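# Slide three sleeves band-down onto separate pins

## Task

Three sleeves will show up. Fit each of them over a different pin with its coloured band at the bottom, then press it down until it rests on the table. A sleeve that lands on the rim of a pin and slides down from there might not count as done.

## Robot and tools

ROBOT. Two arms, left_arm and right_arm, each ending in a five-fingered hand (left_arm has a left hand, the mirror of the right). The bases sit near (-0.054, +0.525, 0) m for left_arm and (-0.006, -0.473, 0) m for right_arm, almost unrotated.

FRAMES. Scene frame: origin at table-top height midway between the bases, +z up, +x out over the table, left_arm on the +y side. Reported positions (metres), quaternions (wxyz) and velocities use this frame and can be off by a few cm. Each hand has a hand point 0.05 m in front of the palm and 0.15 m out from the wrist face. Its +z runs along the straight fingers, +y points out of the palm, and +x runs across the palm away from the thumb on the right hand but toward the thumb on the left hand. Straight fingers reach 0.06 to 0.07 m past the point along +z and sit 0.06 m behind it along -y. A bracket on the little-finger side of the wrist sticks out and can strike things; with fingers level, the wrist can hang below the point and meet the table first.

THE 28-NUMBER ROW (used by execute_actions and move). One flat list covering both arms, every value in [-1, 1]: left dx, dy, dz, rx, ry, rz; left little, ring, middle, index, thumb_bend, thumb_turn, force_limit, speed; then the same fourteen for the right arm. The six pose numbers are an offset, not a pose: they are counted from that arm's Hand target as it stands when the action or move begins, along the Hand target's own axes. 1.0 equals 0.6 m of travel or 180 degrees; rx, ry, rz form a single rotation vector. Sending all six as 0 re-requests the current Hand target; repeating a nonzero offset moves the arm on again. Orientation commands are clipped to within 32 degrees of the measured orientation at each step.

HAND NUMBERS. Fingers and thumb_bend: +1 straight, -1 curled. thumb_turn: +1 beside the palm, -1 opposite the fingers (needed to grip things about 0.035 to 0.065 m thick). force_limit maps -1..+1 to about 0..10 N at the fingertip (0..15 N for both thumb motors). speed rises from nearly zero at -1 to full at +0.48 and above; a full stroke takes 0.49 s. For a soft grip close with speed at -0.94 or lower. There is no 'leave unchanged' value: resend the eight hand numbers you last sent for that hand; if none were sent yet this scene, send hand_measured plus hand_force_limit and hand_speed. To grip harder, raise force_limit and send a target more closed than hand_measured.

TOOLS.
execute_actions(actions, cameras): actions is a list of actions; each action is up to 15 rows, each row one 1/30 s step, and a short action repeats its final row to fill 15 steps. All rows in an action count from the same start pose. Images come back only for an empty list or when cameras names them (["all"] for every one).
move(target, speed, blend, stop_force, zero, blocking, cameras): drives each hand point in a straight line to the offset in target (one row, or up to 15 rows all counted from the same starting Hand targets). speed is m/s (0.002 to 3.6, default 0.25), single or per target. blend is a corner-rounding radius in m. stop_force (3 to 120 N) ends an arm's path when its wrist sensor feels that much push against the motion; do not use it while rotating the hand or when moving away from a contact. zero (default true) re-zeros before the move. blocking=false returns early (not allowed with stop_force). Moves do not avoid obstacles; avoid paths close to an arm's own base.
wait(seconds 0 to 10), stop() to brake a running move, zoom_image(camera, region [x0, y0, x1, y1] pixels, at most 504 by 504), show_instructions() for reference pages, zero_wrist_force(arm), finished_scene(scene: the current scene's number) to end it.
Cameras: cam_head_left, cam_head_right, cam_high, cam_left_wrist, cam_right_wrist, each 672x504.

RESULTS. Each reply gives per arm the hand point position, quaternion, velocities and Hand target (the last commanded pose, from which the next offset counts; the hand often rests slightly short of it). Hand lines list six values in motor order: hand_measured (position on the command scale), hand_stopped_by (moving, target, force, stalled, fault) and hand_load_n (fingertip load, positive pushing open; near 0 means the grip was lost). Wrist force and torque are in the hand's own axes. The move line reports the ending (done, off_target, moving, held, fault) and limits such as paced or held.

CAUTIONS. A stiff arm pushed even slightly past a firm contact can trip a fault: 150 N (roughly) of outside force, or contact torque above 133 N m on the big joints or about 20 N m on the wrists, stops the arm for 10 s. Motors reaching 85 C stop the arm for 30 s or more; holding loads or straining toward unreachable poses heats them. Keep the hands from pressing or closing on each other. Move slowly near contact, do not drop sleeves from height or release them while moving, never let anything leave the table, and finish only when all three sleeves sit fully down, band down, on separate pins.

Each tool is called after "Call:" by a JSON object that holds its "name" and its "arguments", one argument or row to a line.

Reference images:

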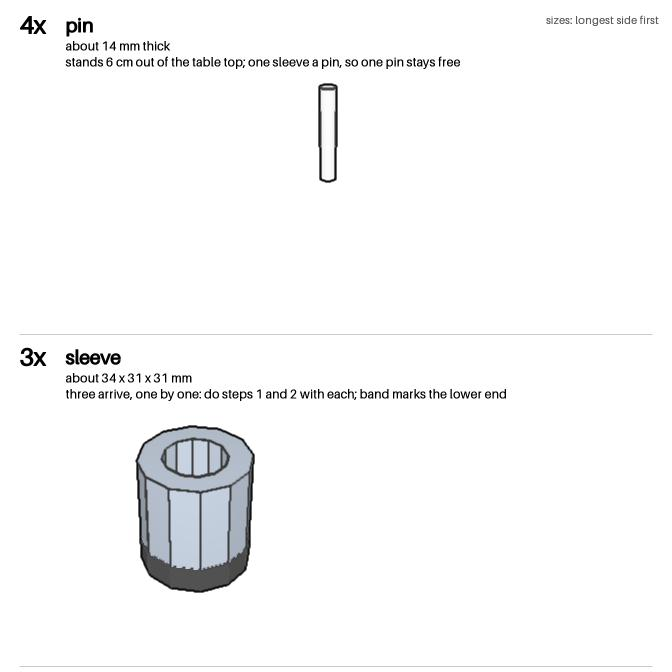

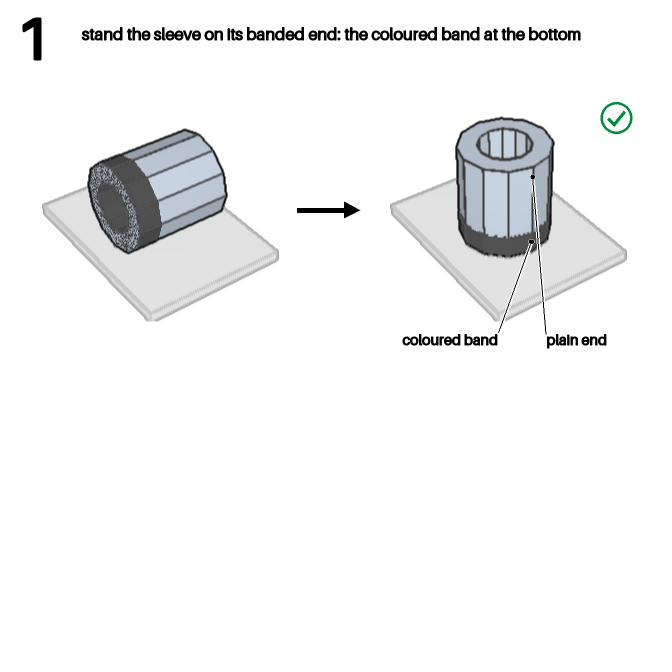

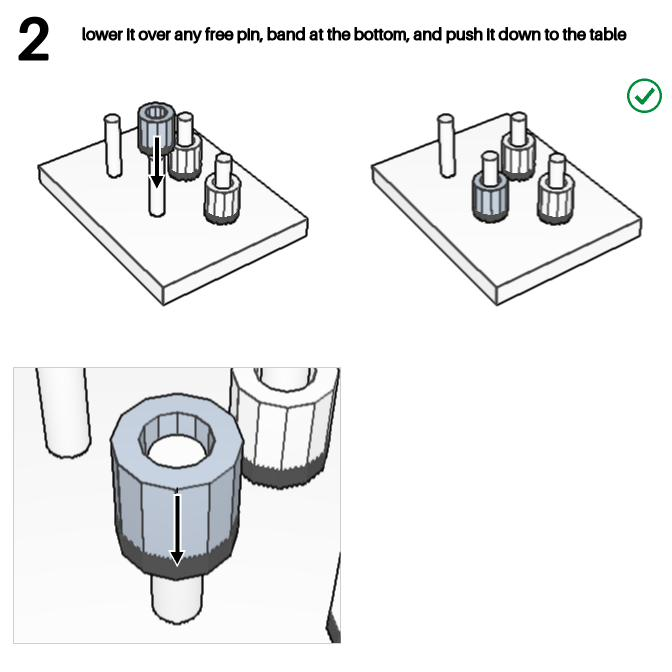

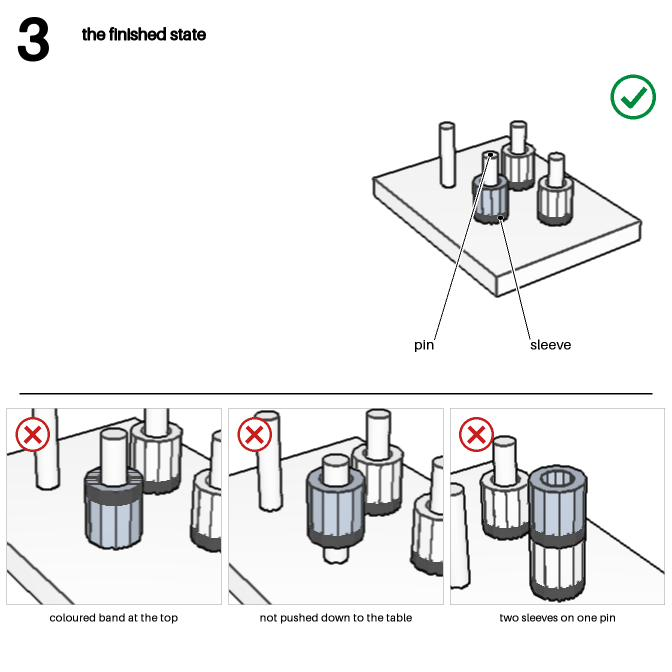

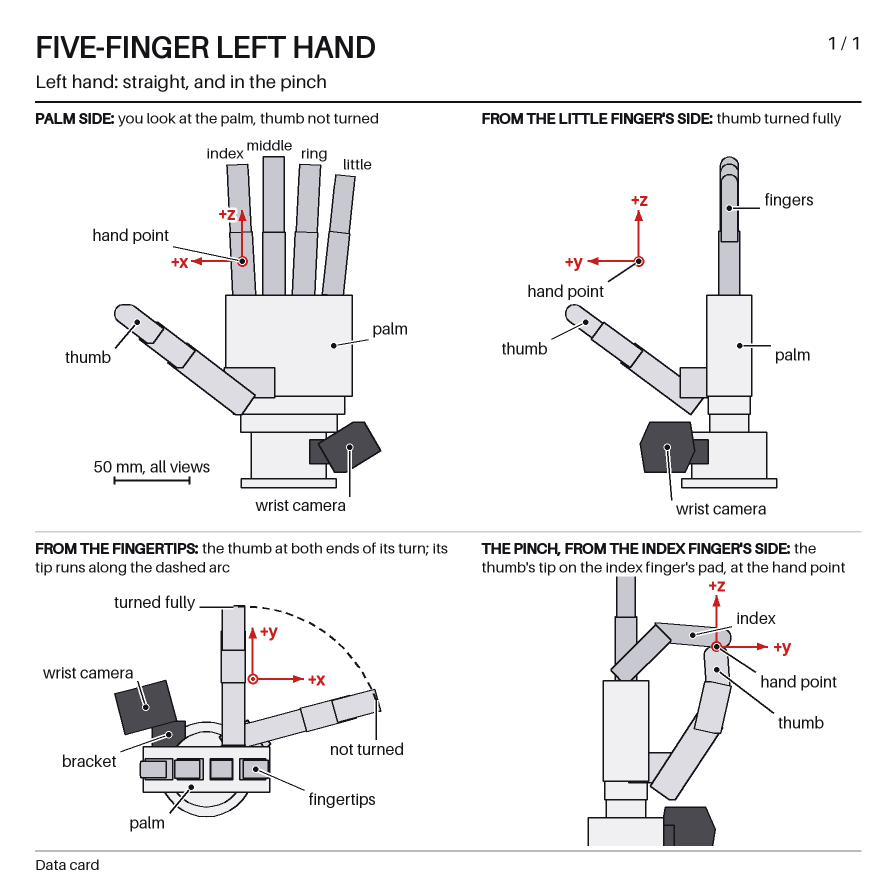

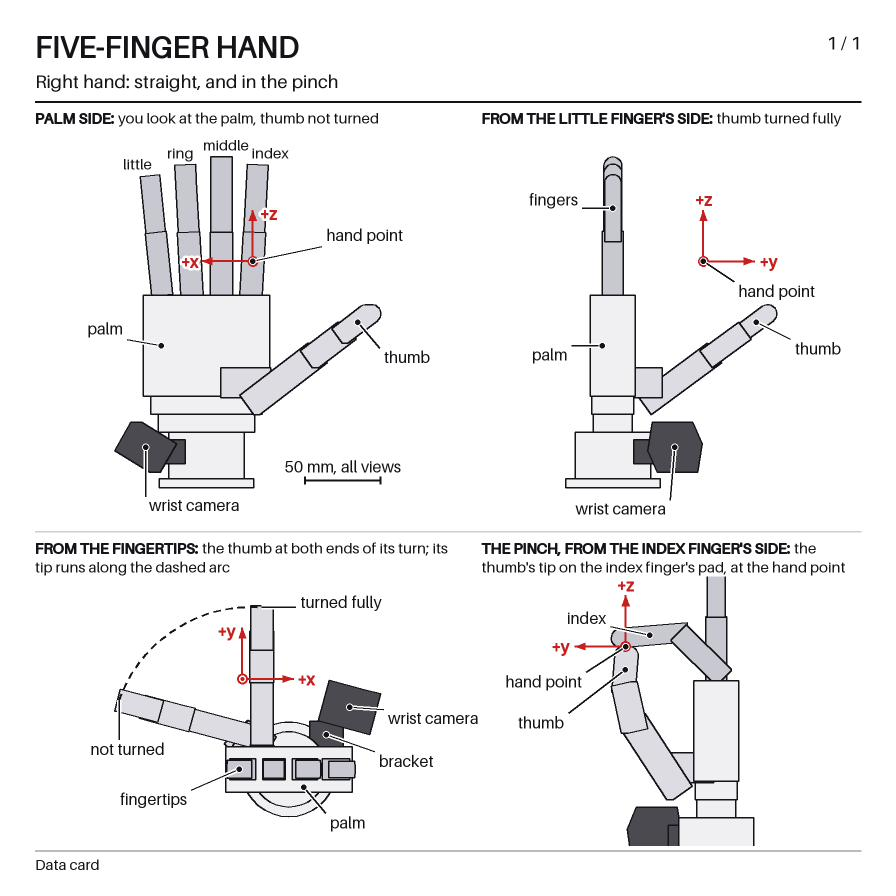

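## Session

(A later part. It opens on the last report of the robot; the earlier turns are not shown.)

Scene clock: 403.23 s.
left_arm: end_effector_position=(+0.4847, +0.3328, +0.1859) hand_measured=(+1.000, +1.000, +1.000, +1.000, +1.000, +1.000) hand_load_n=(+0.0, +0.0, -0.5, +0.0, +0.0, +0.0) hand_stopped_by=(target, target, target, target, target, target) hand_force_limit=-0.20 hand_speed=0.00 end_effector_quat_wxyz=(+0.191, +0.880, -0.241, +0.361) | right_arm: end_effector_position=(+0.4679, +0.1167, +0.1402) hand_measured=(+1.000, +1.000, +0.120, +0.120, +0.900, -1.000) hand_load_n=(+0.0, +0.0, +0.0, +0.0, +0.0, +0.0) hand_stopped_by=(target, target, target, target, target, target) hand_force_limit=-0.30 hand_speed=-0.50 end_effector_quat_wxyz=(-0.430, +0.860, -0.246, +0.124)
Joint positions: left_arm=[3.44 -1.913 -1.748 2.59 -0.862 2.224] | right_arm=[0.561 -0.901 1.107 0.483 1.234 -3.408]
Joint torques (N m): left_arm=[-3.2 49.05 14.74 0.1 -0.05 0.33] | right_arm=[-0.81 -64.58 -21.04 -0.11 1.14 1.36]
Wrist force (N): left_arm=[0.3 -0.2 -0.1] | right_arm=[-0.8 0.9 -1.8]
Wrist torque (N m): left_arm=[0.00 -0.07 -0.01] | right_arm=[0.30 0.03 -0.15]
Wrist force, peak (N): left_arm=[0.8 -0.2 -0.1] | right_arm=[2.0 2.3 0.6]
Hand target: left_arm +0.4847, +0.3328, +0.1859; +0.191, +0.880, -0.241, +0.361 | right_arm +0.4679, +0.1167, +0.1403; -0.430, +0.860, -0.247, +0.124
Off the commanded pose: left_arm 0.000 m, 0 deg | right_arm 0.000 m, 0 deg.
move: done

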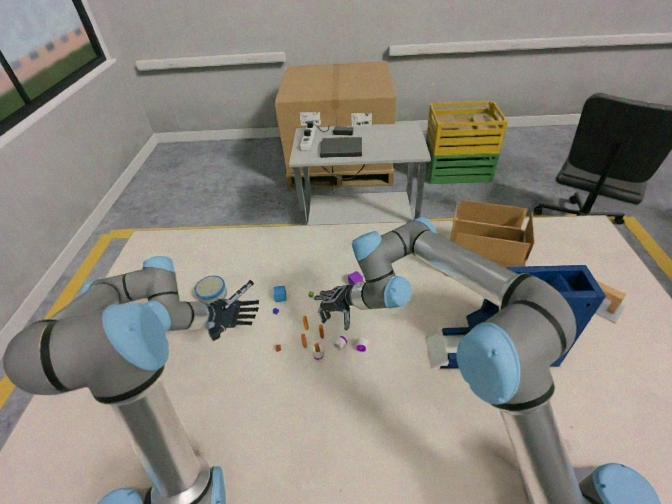

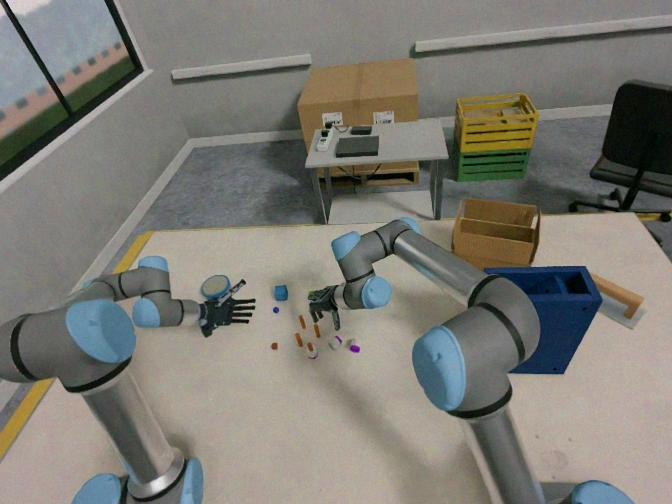

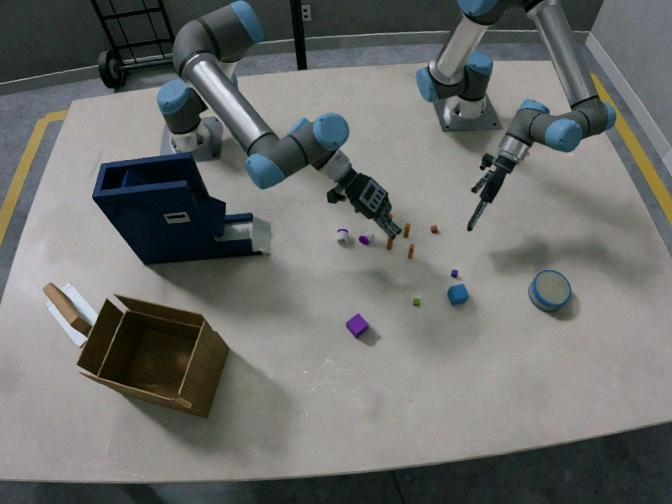

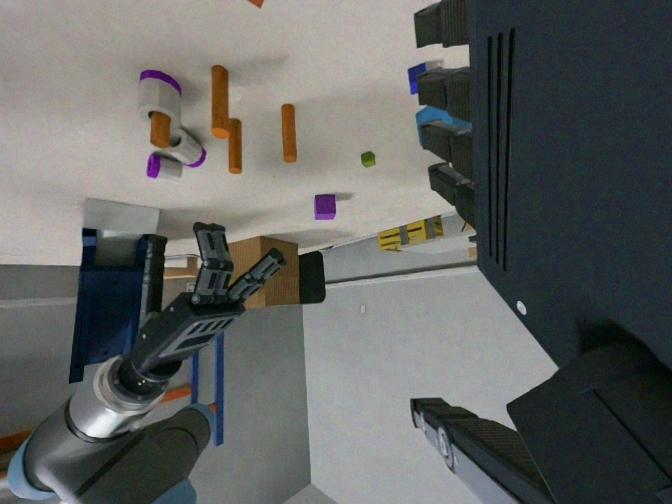

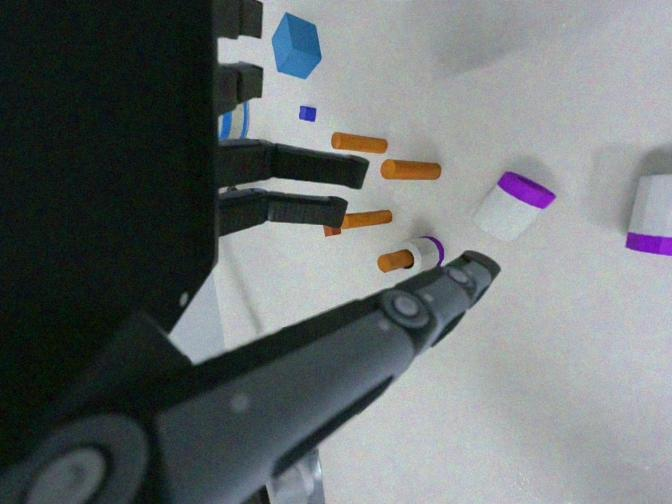

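Call:
{"name": "move", "arguments": {
  "target": [0,0,0,0,0,0, 1,1,1,1,1,1,-0.2,0.0, -0.0043,0.0758,0.0655,0,0.0356,0.0267, 1,1,0.12,0.12,0.9,-1,-0.3,-0.5],
  "speed": 0.12,
  "cameras": ["cam_high","cam_right_wrist","cam_left_wrist"]
}}

Call:
{"name": "zoom_image", "arguments": {
  "camera": "cam_left_wrist",
  "region": [80, 60, 280, 240]
}}

Call:
{"name": "zoom_image", "arguments": {
  "camera": "cam_right_wrist",
  "region": [230, 60, 630, 360]
}}

Call:
{"name": "zoom_image", "arguments": {
  "camera": "cam_high",
  "region": [320, 190, 440, 280]
}}

Scene clock: 423.87 s.
left_arm: end_effector_position=(+0.4847, +0.3328, +0.1859) hand_measured=(+1.000, +1.000, +1.000, +1.000, +1.000, +1.000) hand_load_n=(+0.0, +0.5, +0.0, +0.0, +0.0, +0.0) hand_stopped_by=(target, target, target, target, target, target) hand_force_limit=-0.20 hand_speed=0.00 end_effector_quat_wxyz=(+0.191, +0.880, -0.241, +0.361) | right_arm: end_effector_position=(+0.4678, +0.1216, +0.0802) hand_measured=(+1.000, +1.000, +0.120, +0.120, +0.900, -1.000) hand_load_n=(+0.0, +0.0, +0.0, +0.0, +0.0, +0.0) hand_stopped_by=(target, target, target, target, target, target) hand_force_limit=-0.30 hand_speed=-0.50 end_effector_quat_wxyz=(-0.420, +0.841, -0.306, +0.153)
Joint positions: left_arm=[3.44 -1.913 -1.748 2.59 -0.862 2.224] | right_arm=[0.602 -0.875 1.216 0.317 1.376 -3.291]
Joint torques (N m): left_arm=[-1.64 49.12 14.3 0.19 -0.07 0.43] | right_arm=[-5.8 -69.02 -31.02 1.46 0.01 0.15]
Wrist force (N): left_arm=[0.3 -0.1 -0.4] | right_arm=[-0.5 0.5 -2.0]
Wrist torque (N m): left_arm=[0.03 -0.08 -0.02] | right_arm=[0.26 -0.01 -0.17]
Wrist force, peak (N): left_arm=[0.7 -0.4 -0.1] | right_arm=[-0.6 -0.1 -2.5]
Hand target: left_arm +0.4847, +0.3328, +0.1859; +0.191, +0.880, -0.241, +0.361 | right_arm +0.4679, +0.1216, +0.0803; -0.420, +0.841, -0.306, +0.153
Off the commanded pose: left_arm 0.000 m, 0 deg | right_arm 0.000 m, 0 deg.
move: done
Images, in order (width x height): cam_high 672x504, cam_left_wrist 672x504, cam_right_wrist 672x504.

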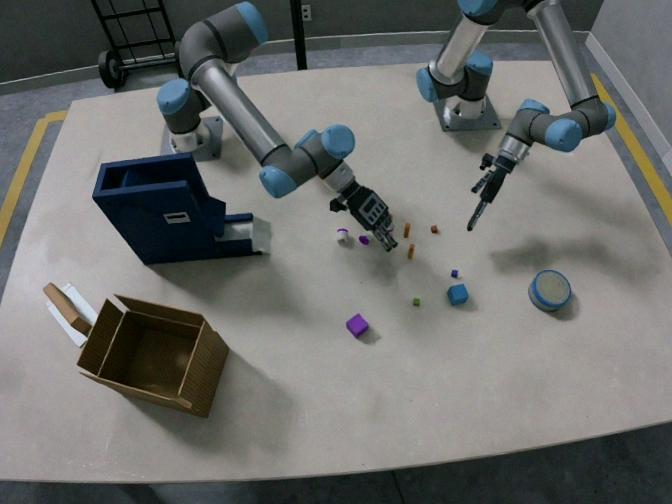

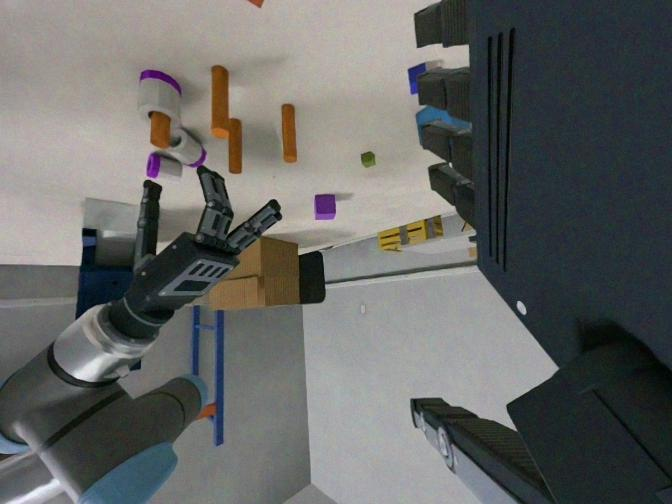

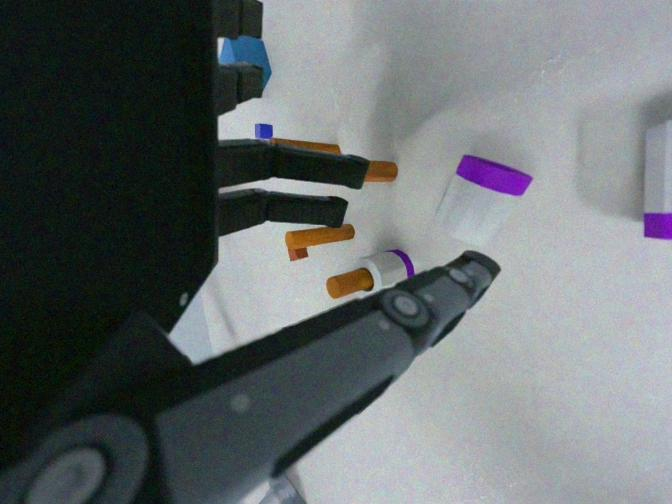

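Scaled by 2.520 from the camera's 672x504 image, which has a finer 960x720 frame.

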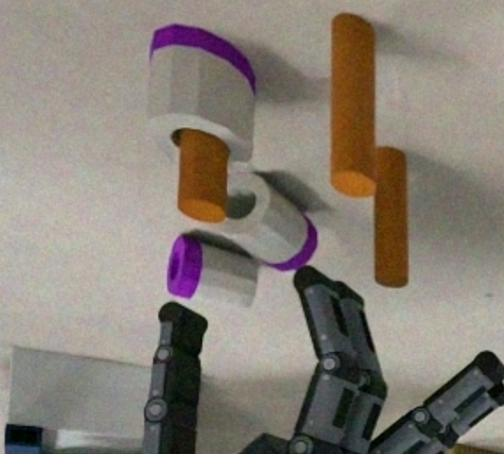

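Scaled by 1.260 from the camera's 672x504 image, which has a finer 960x720 frame.

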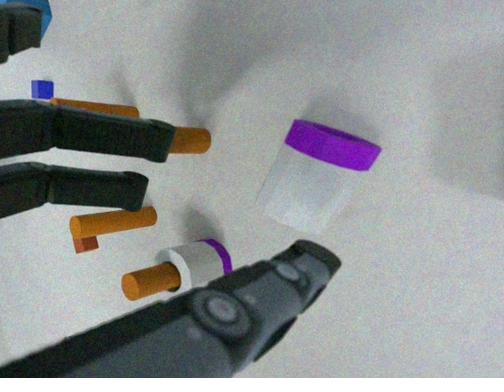

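Scaled by 4.200 from the camera's 672x504 image, which has a finer 960x720 frame.

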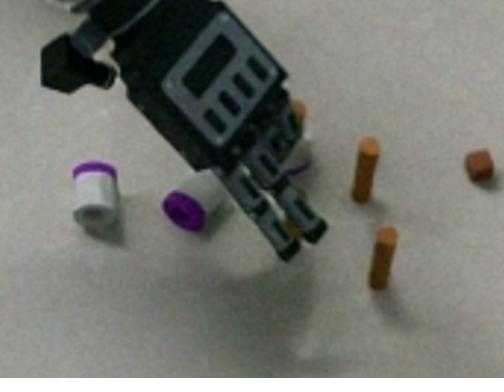

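Call:
{"name": "move", "arguments": {
  "target": [0,0,0,0,0,0, 1,1,1,1,1,1,-0.2,0.0, 0,0.068,0.051,0,0.0133,0.01, 1,1,0.12,0.12,0.9,-1,-0.3,-0.5],
  "speed": 0.05,
  "stop_force": 5,
  "cameras": ["cam_high","cam_right_wrist","cam_left_wrist"]
}}

Call:
{"name": "zoom_image", "arguments": {
  "camera": "cam_left_wrist",
  "region": [80, 60, 280, 240]
}}

Call:
{"name": "zoom_image", "arguments": {
  "camera": "cam_right_wrist",
  "region": [230, 60, 630, 360]
}}

Scene clock: 441.77 s.
left_arm: end_effector_position=(+0.4847, +0.3328, +0.1859) hand_measured=(+1.000, +1.000, +1.000, +1.000, +1.000, +1.000) hand_load_n=(+0.0, +0.0, +0.0, +0.0, +0.0, +0.0) hand_stopped_by=(target, target, target, target, target, target) hand_force_limit=-0.20 hand_speed=0.00 end_effector_quat_wxyz=(+0.191, +0.880, -0.241, +0.361) | right_arm: end_effector_position=(+0.4679, +0.1215, +0.0293) hand_measured=(+1.000, +1.000, +0.120, +0.120, +0.900, -1.000) hand_load_n=(+0.0, +0.0, +0.0, +0.0, +0.0, +0.0) hand_stopped_by=(target, target, target, target, target, target) hand_force_limit=-0.30 hand_speed=-0.50 end_effector_quat_wxyz=(-0.416, +0.832, -0.328, +0.164)
Joint positions: left_arm=[3.44 -1.913 -1.748 2.59 -0.862 2.224] | right_arm=[0.616 -0.832 1.279 0.204 1.429 -3.25]
Joint torques (N m): left_arm=[-0.29 48.82 15.03 -0.06 0 0.6] | right_arm=[-6.74 -69.57 -32.29 2.86 -1.65 -1.17]
Wrist force (N): left_arm=[0.5 -0.2 -0.2] | right_arm=[-0.6 0.6 -1.7]
Wrist torque (N m): left_arm=[0.00 -0.10 0.00] | right_arm=[0.27 0.00 -0.14]
Wrist force, peak (N): left_arm=[0.7 -0.4 0.0] | right_arm=[-0.8 0.6 -2.1]
Hand target: left_arm +0.4847, +0.3328, +0.1859; +0.191, +0.880, -0.241, +0.361 | right_arm +0.4679, +0.1215, +0.0293; -0.416, +0.832, -0.328, +0.164
Off the commanded pose: left_arm 0.000 m, 0 deg | right_arm 0.000 m, 0 deg.
move: done
Images, in order (width x height): cam_high 672x504, cam_left_wrist 672x504, cam_right_wrist 672x504.

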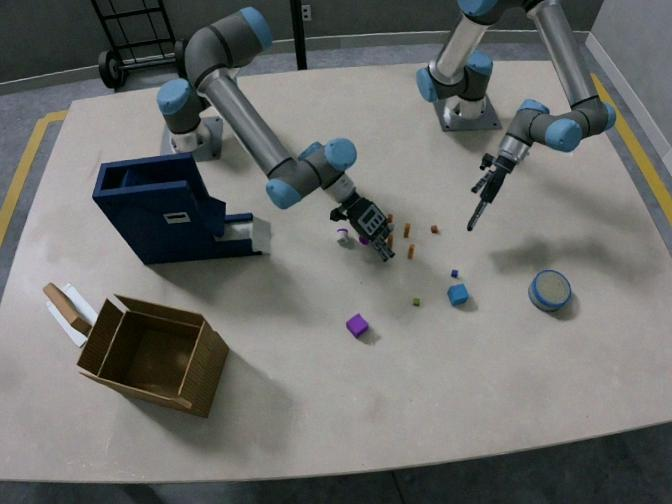

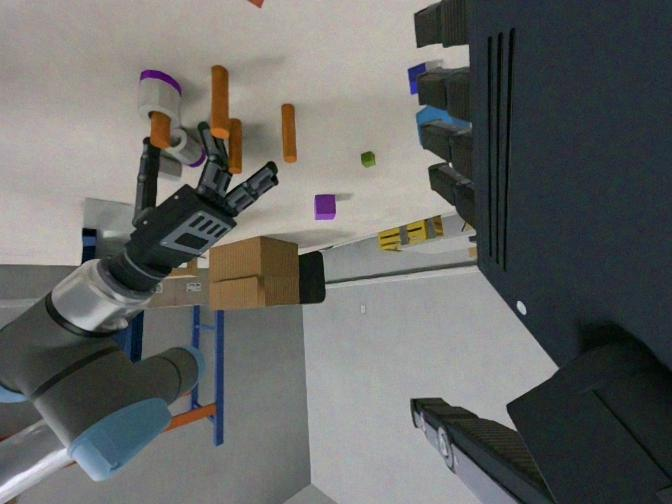

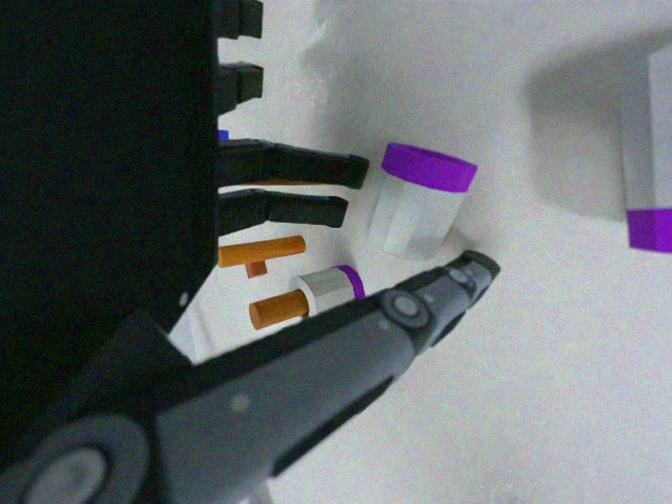

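Scaled by 2.520 from the camera's 672x504 image, which has a finer 960x720 frame.

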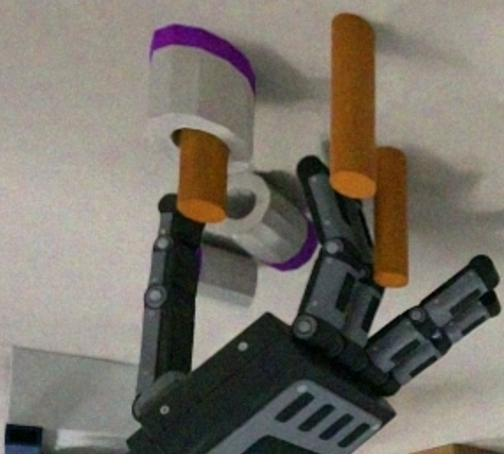

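Scaled by 1.260 from the camera's 672x504 image, which has a finer 960x720 frame.

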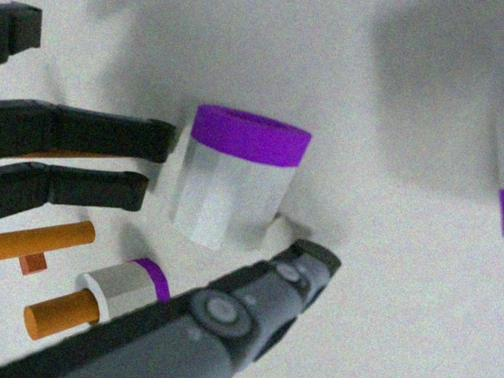

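Call:
{"name": "move", "arguments": {
  "target": [0,0,0,0,0,0, 1,1,1,1,1,1,-0.2,0.0, 0,0,0,0,0,0, 1,1,-0.35,-0.35,0.4,-1,-0.4,-0.93],
  "cameras": ["cam_right_wrist","cam_left_wrist"]
}}

Call:
{"name": "zoom_image", "arguments": {
  "camera": "cam_right_wrist",
  "region": [230, 60, 630, 360]
}}

Scene clock: 447.70 s.
left_arm: end_effector_position=(+0.4847, +0.3328, +0.1859) hand_measured=(+1.000, +1.000, +1.000, +1.000, +1.000, +1.000) hand_load_n=(+0.0, +0.0, +0.0, +0.0, +0.0, +0.0) hand_stopped_by=(target, target, target, target, target, target) hand_force_limit=-0.20 hand_speed=0.00 end_effector_quat_wxyz=(+0.191, +0.880, -0.241, +0.361) | right_arm: end_effector_position=(+0.4679, +0.1215, +0.0293) hand_measured=(+1.000, +1.000, -0.180, -0.350, +0.742, -1.000) hand_load_n=(+0.0, +0.0, +4.5, +0.0, +4.5, +1.0) hand_stopped_by=(target, target, force, target, force, target) hand_force_limit=-0.40 hand_speed=-0.93 end_effector_quat_wxyz=(-0.416, +0.832, -0.328, +0.164)
Joint positions: left_arm=[3.44 -1.913 -1.748 2.59 -0.862 2.224] | right_arm=[0.616 -0.832 1.279 0.204 1.429 -3.25]
Joint torques (N m): left_arm=[0.09 48.51 15.68 -0.11 0.19 0.76] | right_arm=[-6.08 -69.34 -31.36 2.78 -1.5 -1.03]
Wrist force (N): left_arm=[0.5 -0.1 0.1] | right_arm=[-0.7 0.7 -1.5]
Wrist torque (N m): left_arm=[-0.01 -0.09 0.00] | right_arm=[0.27 0.00 -0.14]
Wrist force, peak (N): left_arm=[0.7 -0.2 -0.2] | right_arm=[-0.8 0.5 -2.1]
Hand target: left_arm +0.4847, +0.3328, +0.1859; +0.191, +0.880, -0.241, +0.361 | right_arm +0.4679, +0.1215, +0.0293; -0.416, +0.832, -0.328, +0.164
Off the commanded pose: left_arm 0.000 m, 0 deg | right_arm 0.000 m, 0 deg.
move: done
Images, in order (width x height): cam_left_wrist 672x504, cam_right_wrist 672x504.

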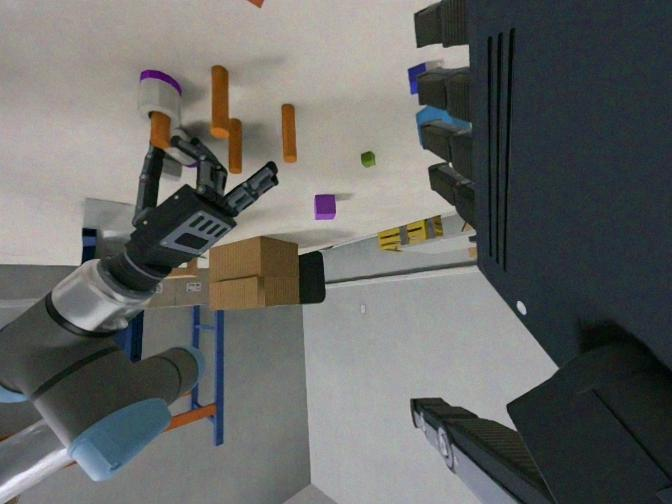

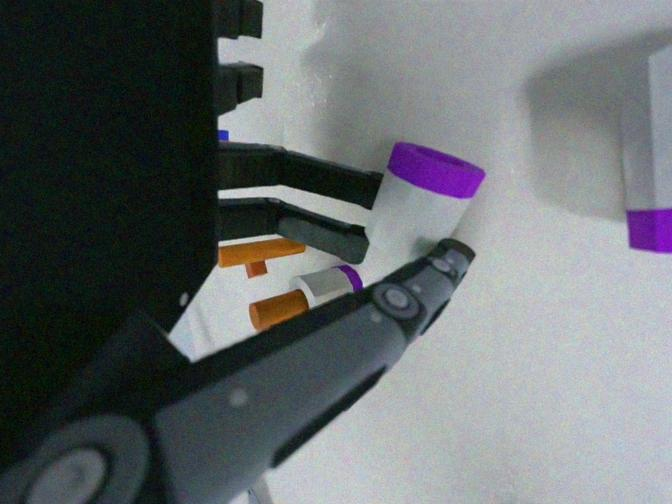

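Scaled by 1.260 from the camera's 672x504 image, which has a finer 960x720 frame.

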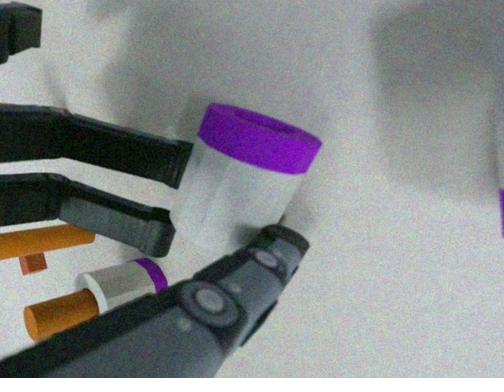

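Call:
{"name": "move", "arguments": {
  "target": [
    [0,0,0,0,0,0, 1,1,1,1,1,1,-0.2,0.0, 0,0,0,0,0,0, 1,1,0.1,0.1,0.88,-1,-0.4,-0.8],
    [0,0,0,0,0,0, 1,1,1,1,1,1,-0.2,0.0, 0.014,0,0,0,0,0, 1,1,0.1,0.1,0.88,-1,-0.4,-0.8],
    [0,0,0,0,0,0, 1,1,1,1,1,1,-0.2,0.0, 0.014,0,0,0,0,0, 1,1,-0.35,-0.35,0.4,-1,-0.4,-0.93]
  ],
  "speed": 0.05,
  "cameras": ["cam_right_wrist","cam_left_wrist"]
}}

Call:
{"name": "zoom_image", "arguments": {
  "camera": "cam_right_wrist",
  "region": [230, 60, 630, 360]
}}

Scene clock: 455.27 s.
left_arm: end_effector_position=(+0.4847, +0.3328, +0.1859) hand_measured=(+1.000, +1.000, +1.000, +1.000, +1.000, +1.000) hand_load_n=(+0.0, +0.0, +0.0, +0.0, +0.0, +0.0) hand_stopped_by=(target, target, target, target, target, target) hand_force_limit=-0.20 hand_speed=0.00 end_effector_quat_wxyz=(+0.191, +0.880, -0.241, +0.361) | right_arm: end_effector_position=(+0.4740, +0.1158, +0.0293) hand_measured=(+1.000, +1.000, -0.174, -0.240, +0.732, -1.000) hand_load_n=(+0.0, +0.0, +2.0, +4.5, +7.0, -0.5) hand_stopped_by=(target, target, force, force, force, target) hand_force_limit=-0.40 hand_speed=-0.93 end_effector_quat_wxyz=(-0.416, +0.832, -0.328, +0.164)
Joint positions: left_arm=[3.44 -1.913 -1.748 2.59 -0.862 2.224] | right_arm=[0.602 -0.832 1.28 0.205 1.417 -3.259]
Joint torques (N m): left_arm=[0.36 48.91 15.19 0 0.12 0.7] | right_arm=[6.36 -64.59 -18.39 -0.07 1.94 1.15]
Wrist force (N): left_arm=[0.4 -0.2 -0.1] | right_arm=[-0.6 0.7 -1.9]
Wrist torque (N m): left_arm=[0.00 -0.09 -0.02] | right_arm=[0.30 0.01 -0.13]
Wrist force, peak (N): left_arm=[0.7 -0.2 -0.1] | right_arm=[-0.9 0.5 -2.0]
Hand target: left_arm +0.4847, +0.3328, +0.1859; +0.191, +0.880, -0.241, +0.361 | right_arm +0.4741, +0.1158, +0.0293; -0.416, +0.832, -0.328, +0.164
Off the commanded pose: left_arm 0.000 m, 0 deg | right_arm 0.000 m, 0 deg.
move: done
Images, in order (width x height): cam_left_wrist 672x504, cam_right_wrist 672x504.

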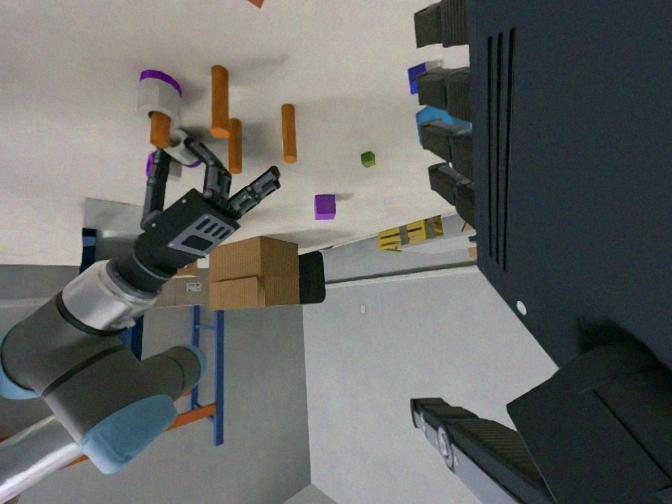

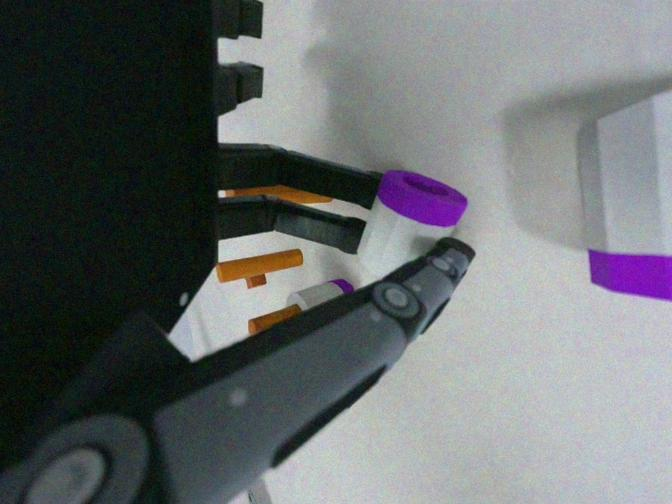

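Scaled by 1.260 from the camera's 672x504 image, which has a finer 960x720 frame.

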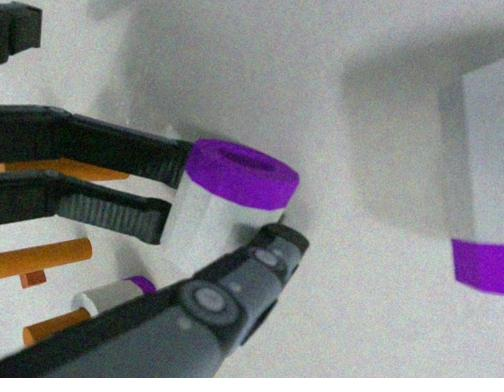

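Call:
{"name": "move", "arguments": {
  "target": [
    [0,0,0,0,0,0, 1,1,1,1,1,1,-0.2,0.0, 0,-0.12,-0.09,0,0,0, 1,1,-0.35,-0.35,0.4,-1,-0.4,-0.93],
    [0,0,0,0,0,0, 1,1,1,1,1,1,-0.2,0.0, 0.0235,0.0525,-0.32,0,0.2089,0.1567, 1,1,-0.35,-0.35,0.4,-1,-0.4,-0.93]
  ],
  "speed": [0.1,0.2],
  "blend": [0.03,0],
  "cameras": ["cam_high","cam_right_wrist","cam_left_wrist"]
}}

Call:
{"name": "zoom_image", "arguments": {
  "camera": "cam_high",
  "region": [290, 140, 440, 270]
}}

Call:
{"name": "zoom_image", "arguments": {
  "camera": "cam_right_wrist",
  "region": [230, 60, 630, 360]
}}

Scene clock: 463.43 s.
left_arm: end_effector_position=(+0.4847, +0.3328, +0.1859) hand_measured=(+1.000, +1.000, +1.000, +1.000, +1.000, +1.000) hand_load_n=(+0.0, +0.0, +0.0, +0.0, -0.5, +0.0) hand_stopped_by=(target, target, target, target, target, target) hand_force_limit=-0.20 hand_speed=0.00 end_effector_quat_wxyz=(+0.191, +0.880, -0.241, +0.361) | right_arm: end_effector_position=(+0.3666, -0.0199, +0.1194) hand_measured=(+1.000, +1.000, -0.174, -0.240, +0.732, -1.000) hand_load_n=(+0.0, -0.5, +2.0, +4.5, +7.0, -0.5) hand_stopped_by=(target, target, force, force, force, target) hand_force_limit=-0.40 hand_speed=-0.93 end_effector_quat_wxyz=(-0.316, +0.632, -0.632, +0.317)
Joint positions: left_arm=[3.44 -1.913 -1.748 2.59 -0.862 2.224] | right_arm=[0.799 -1.157 1.597 0.395 2.199 -2.566]
Joint torques (N m): left_arm=[1.4 49.04 15.32 -0.18 0.24 0.95] | right_arm=[-4.93 -33.45 -31.54 -0.36 1.32 1.23]
Wrist force (N): left_arm=[0.3 -0.3 -0.1] | right_arm=[-0.5 0.8 -1.6]
Wrist torque (N m): left_arm=[-0.01 -0.07 -0.02] | right_arm=[0.31 -0.04 -0.14]
Wrist force, peak (N): left_arm=[0.5 -0.3 -0.5] | right_arm=[-0.1 1.5 -2.2]
Hand target: left_arm +0.4847, +0.3328, +0.1859; +0.191, +0.880, -0.241, +0.361 | right_arm +0.3666, -0.0199, +0.1194; -0.316, +0.632, -0.632, +0.317
Off the commanded pose: left_arm 0.000 m, 0 deg | right_arm 0.000 m, 0 deg.
move: done
Images, in order (width x height): cam_high 672x504, cam_left_wrist 672x504, cam_right_wrist 672x504.

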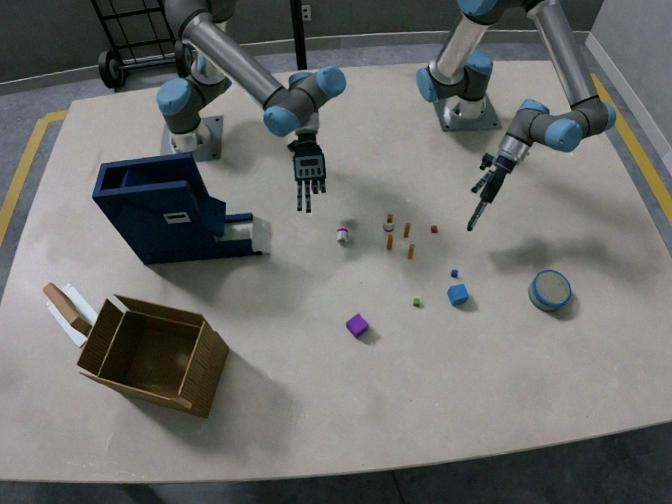

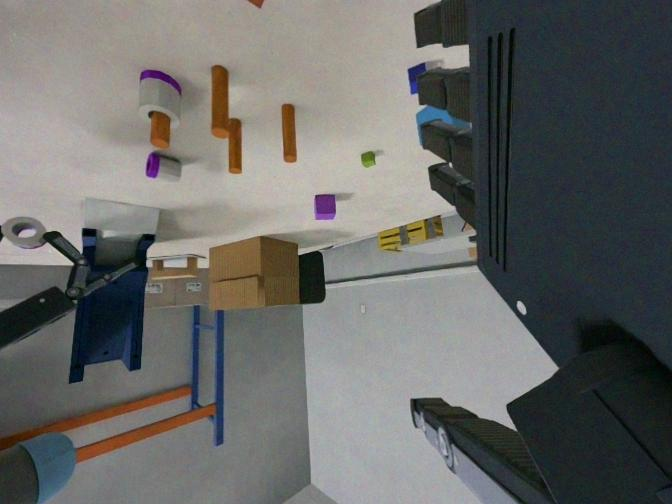

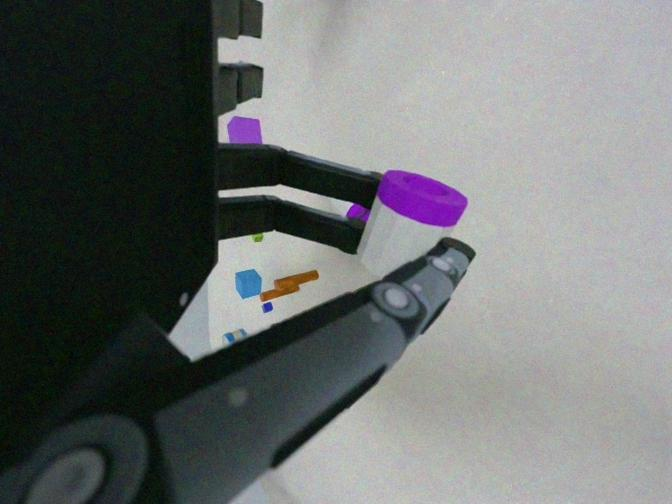

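Scaled by 3.360 from the camera's 672x504 image, which has a finer 960x720 frame.

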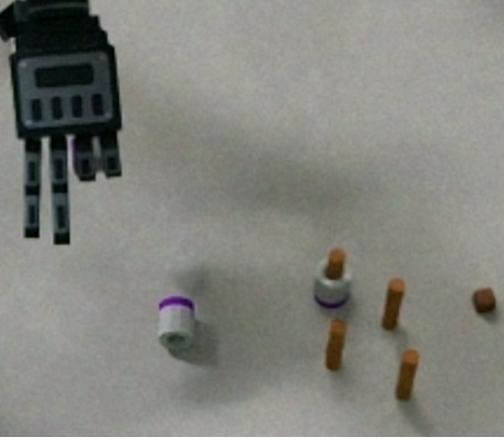

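Scaled by 1.260 from the camera's 672x504 image, which has a finer 960x720 frame.

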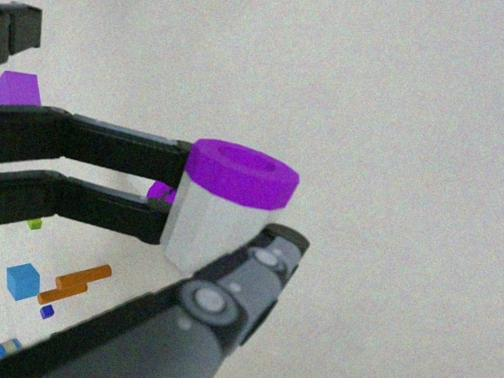

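Call:
{"name": "move", "arguments": {
  "target": [
    [0,0,0,0,0,0, 1,1,1,1,1,1,-0.2,0.0, 0,0.1035,0.0776,0,0,0, 1,1,-0.35,-0.35,0.4,-1,-0.4,-0.93],
    [0,0,0,0,0,0, 1,1,1,1,1,1,-0.2,0.0, 0,0.1229,0.0922,0,0,0, 1,1,-0.35,-0.35,0.4,-1,-0.4,-0.93]
  ],
  "speed": [0.12,0.02],
  "stop_force": 4,
  "cameras": ["cam_right_wrist","cam_left_wrist"]
}}

Scene clock: 468.37 s.
left_arm: end_effector_position=(+0.4847, +0.3328, +0.1859) hand_measured=(+1.000, +1.000, +1.000, +1.000, +1.000, +1.000) hand_load_n=(+0.0, +0.0, +0.0, +0.0, +0.0, +0.0) hand_stopped_by=(target, target, target, target, target, target) hand_force_limit=-0.20 hand_speed=0.00 end_effector_quat_wxyz=(+0.191, +0.880, -0.241, +0.361) | right_arm: end_effector_position=(+0.3667, -0.0200, +0.0290) hand_measured=(+1.000, +1.000, -0.174, -0.240, +0.732, -1.000) hand_load_n=(+0.0, +0.0, +2.0, +4.5, +7.5, -0.5) hand_stopped_by=(target, target, force, force, force, target) hand_force_limit=-0.40 hand_speed=-0.93 end_effector_quat_wxyz=(-0.316, +0.632, -0.632, +0.317)
Joint positions: left_arm=[3.44 -1.913 -1.748 2.59 -0.862 2.224] | right_arm=[0.799 -1.047 1.694 0.189 2.2 -2.566]
Joint torques (N m): left_arm=[2.23 48.38 16.22 -0.14 0.27 0.92] | right_arm=[-1.97 -57.34 -28.77 -0.38 -1.05 -0.98]
Wrist force (N): left_arm=[0.5 -0.3 -0.2] | right_arm=[-0.4 0.6 -1.8]
Wrist torque (N m): left_arm=[-0.01 -0.11 0.00] | right_arm=[0.28 -0.04 -0.11]
Wrist force, peak (N): left_arm=[0.5 -0.3 -0.6] | right_arm=[-0.4 -6.8 -6.1]
Hand target: left_arm +0.4847, +0.3328, +0.1859; +0.191, +0.880, -0.241, +0.361 | right_arm +0.3667, -0.0199, +0.0290; -0.316, +0.632, -0.632, +0.317 (not the last commanded pose)
Off the commanded pose: left_arm 0.000 m, 0 deg | right_arm 0.002 m, 0 deg.
move: contact (right_arm); path passed 1 of 2 targets
Images, in order (width x height): cam_left_wrist 672x504, cam_right_wrist 672x504.

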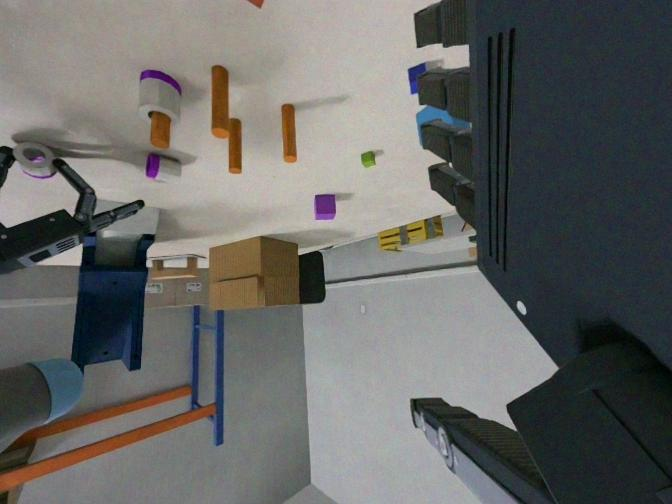

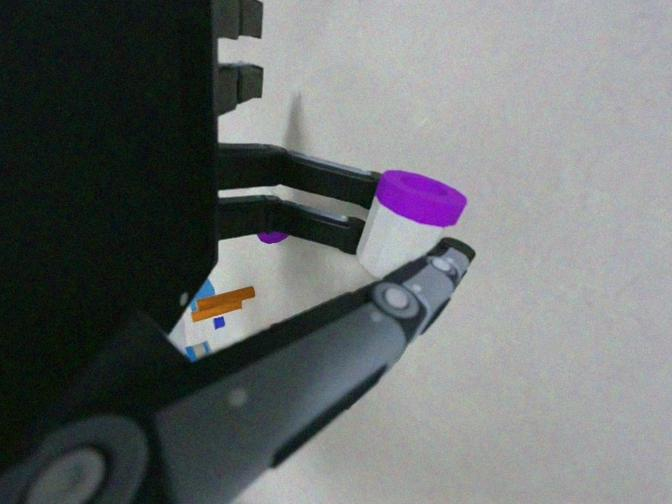

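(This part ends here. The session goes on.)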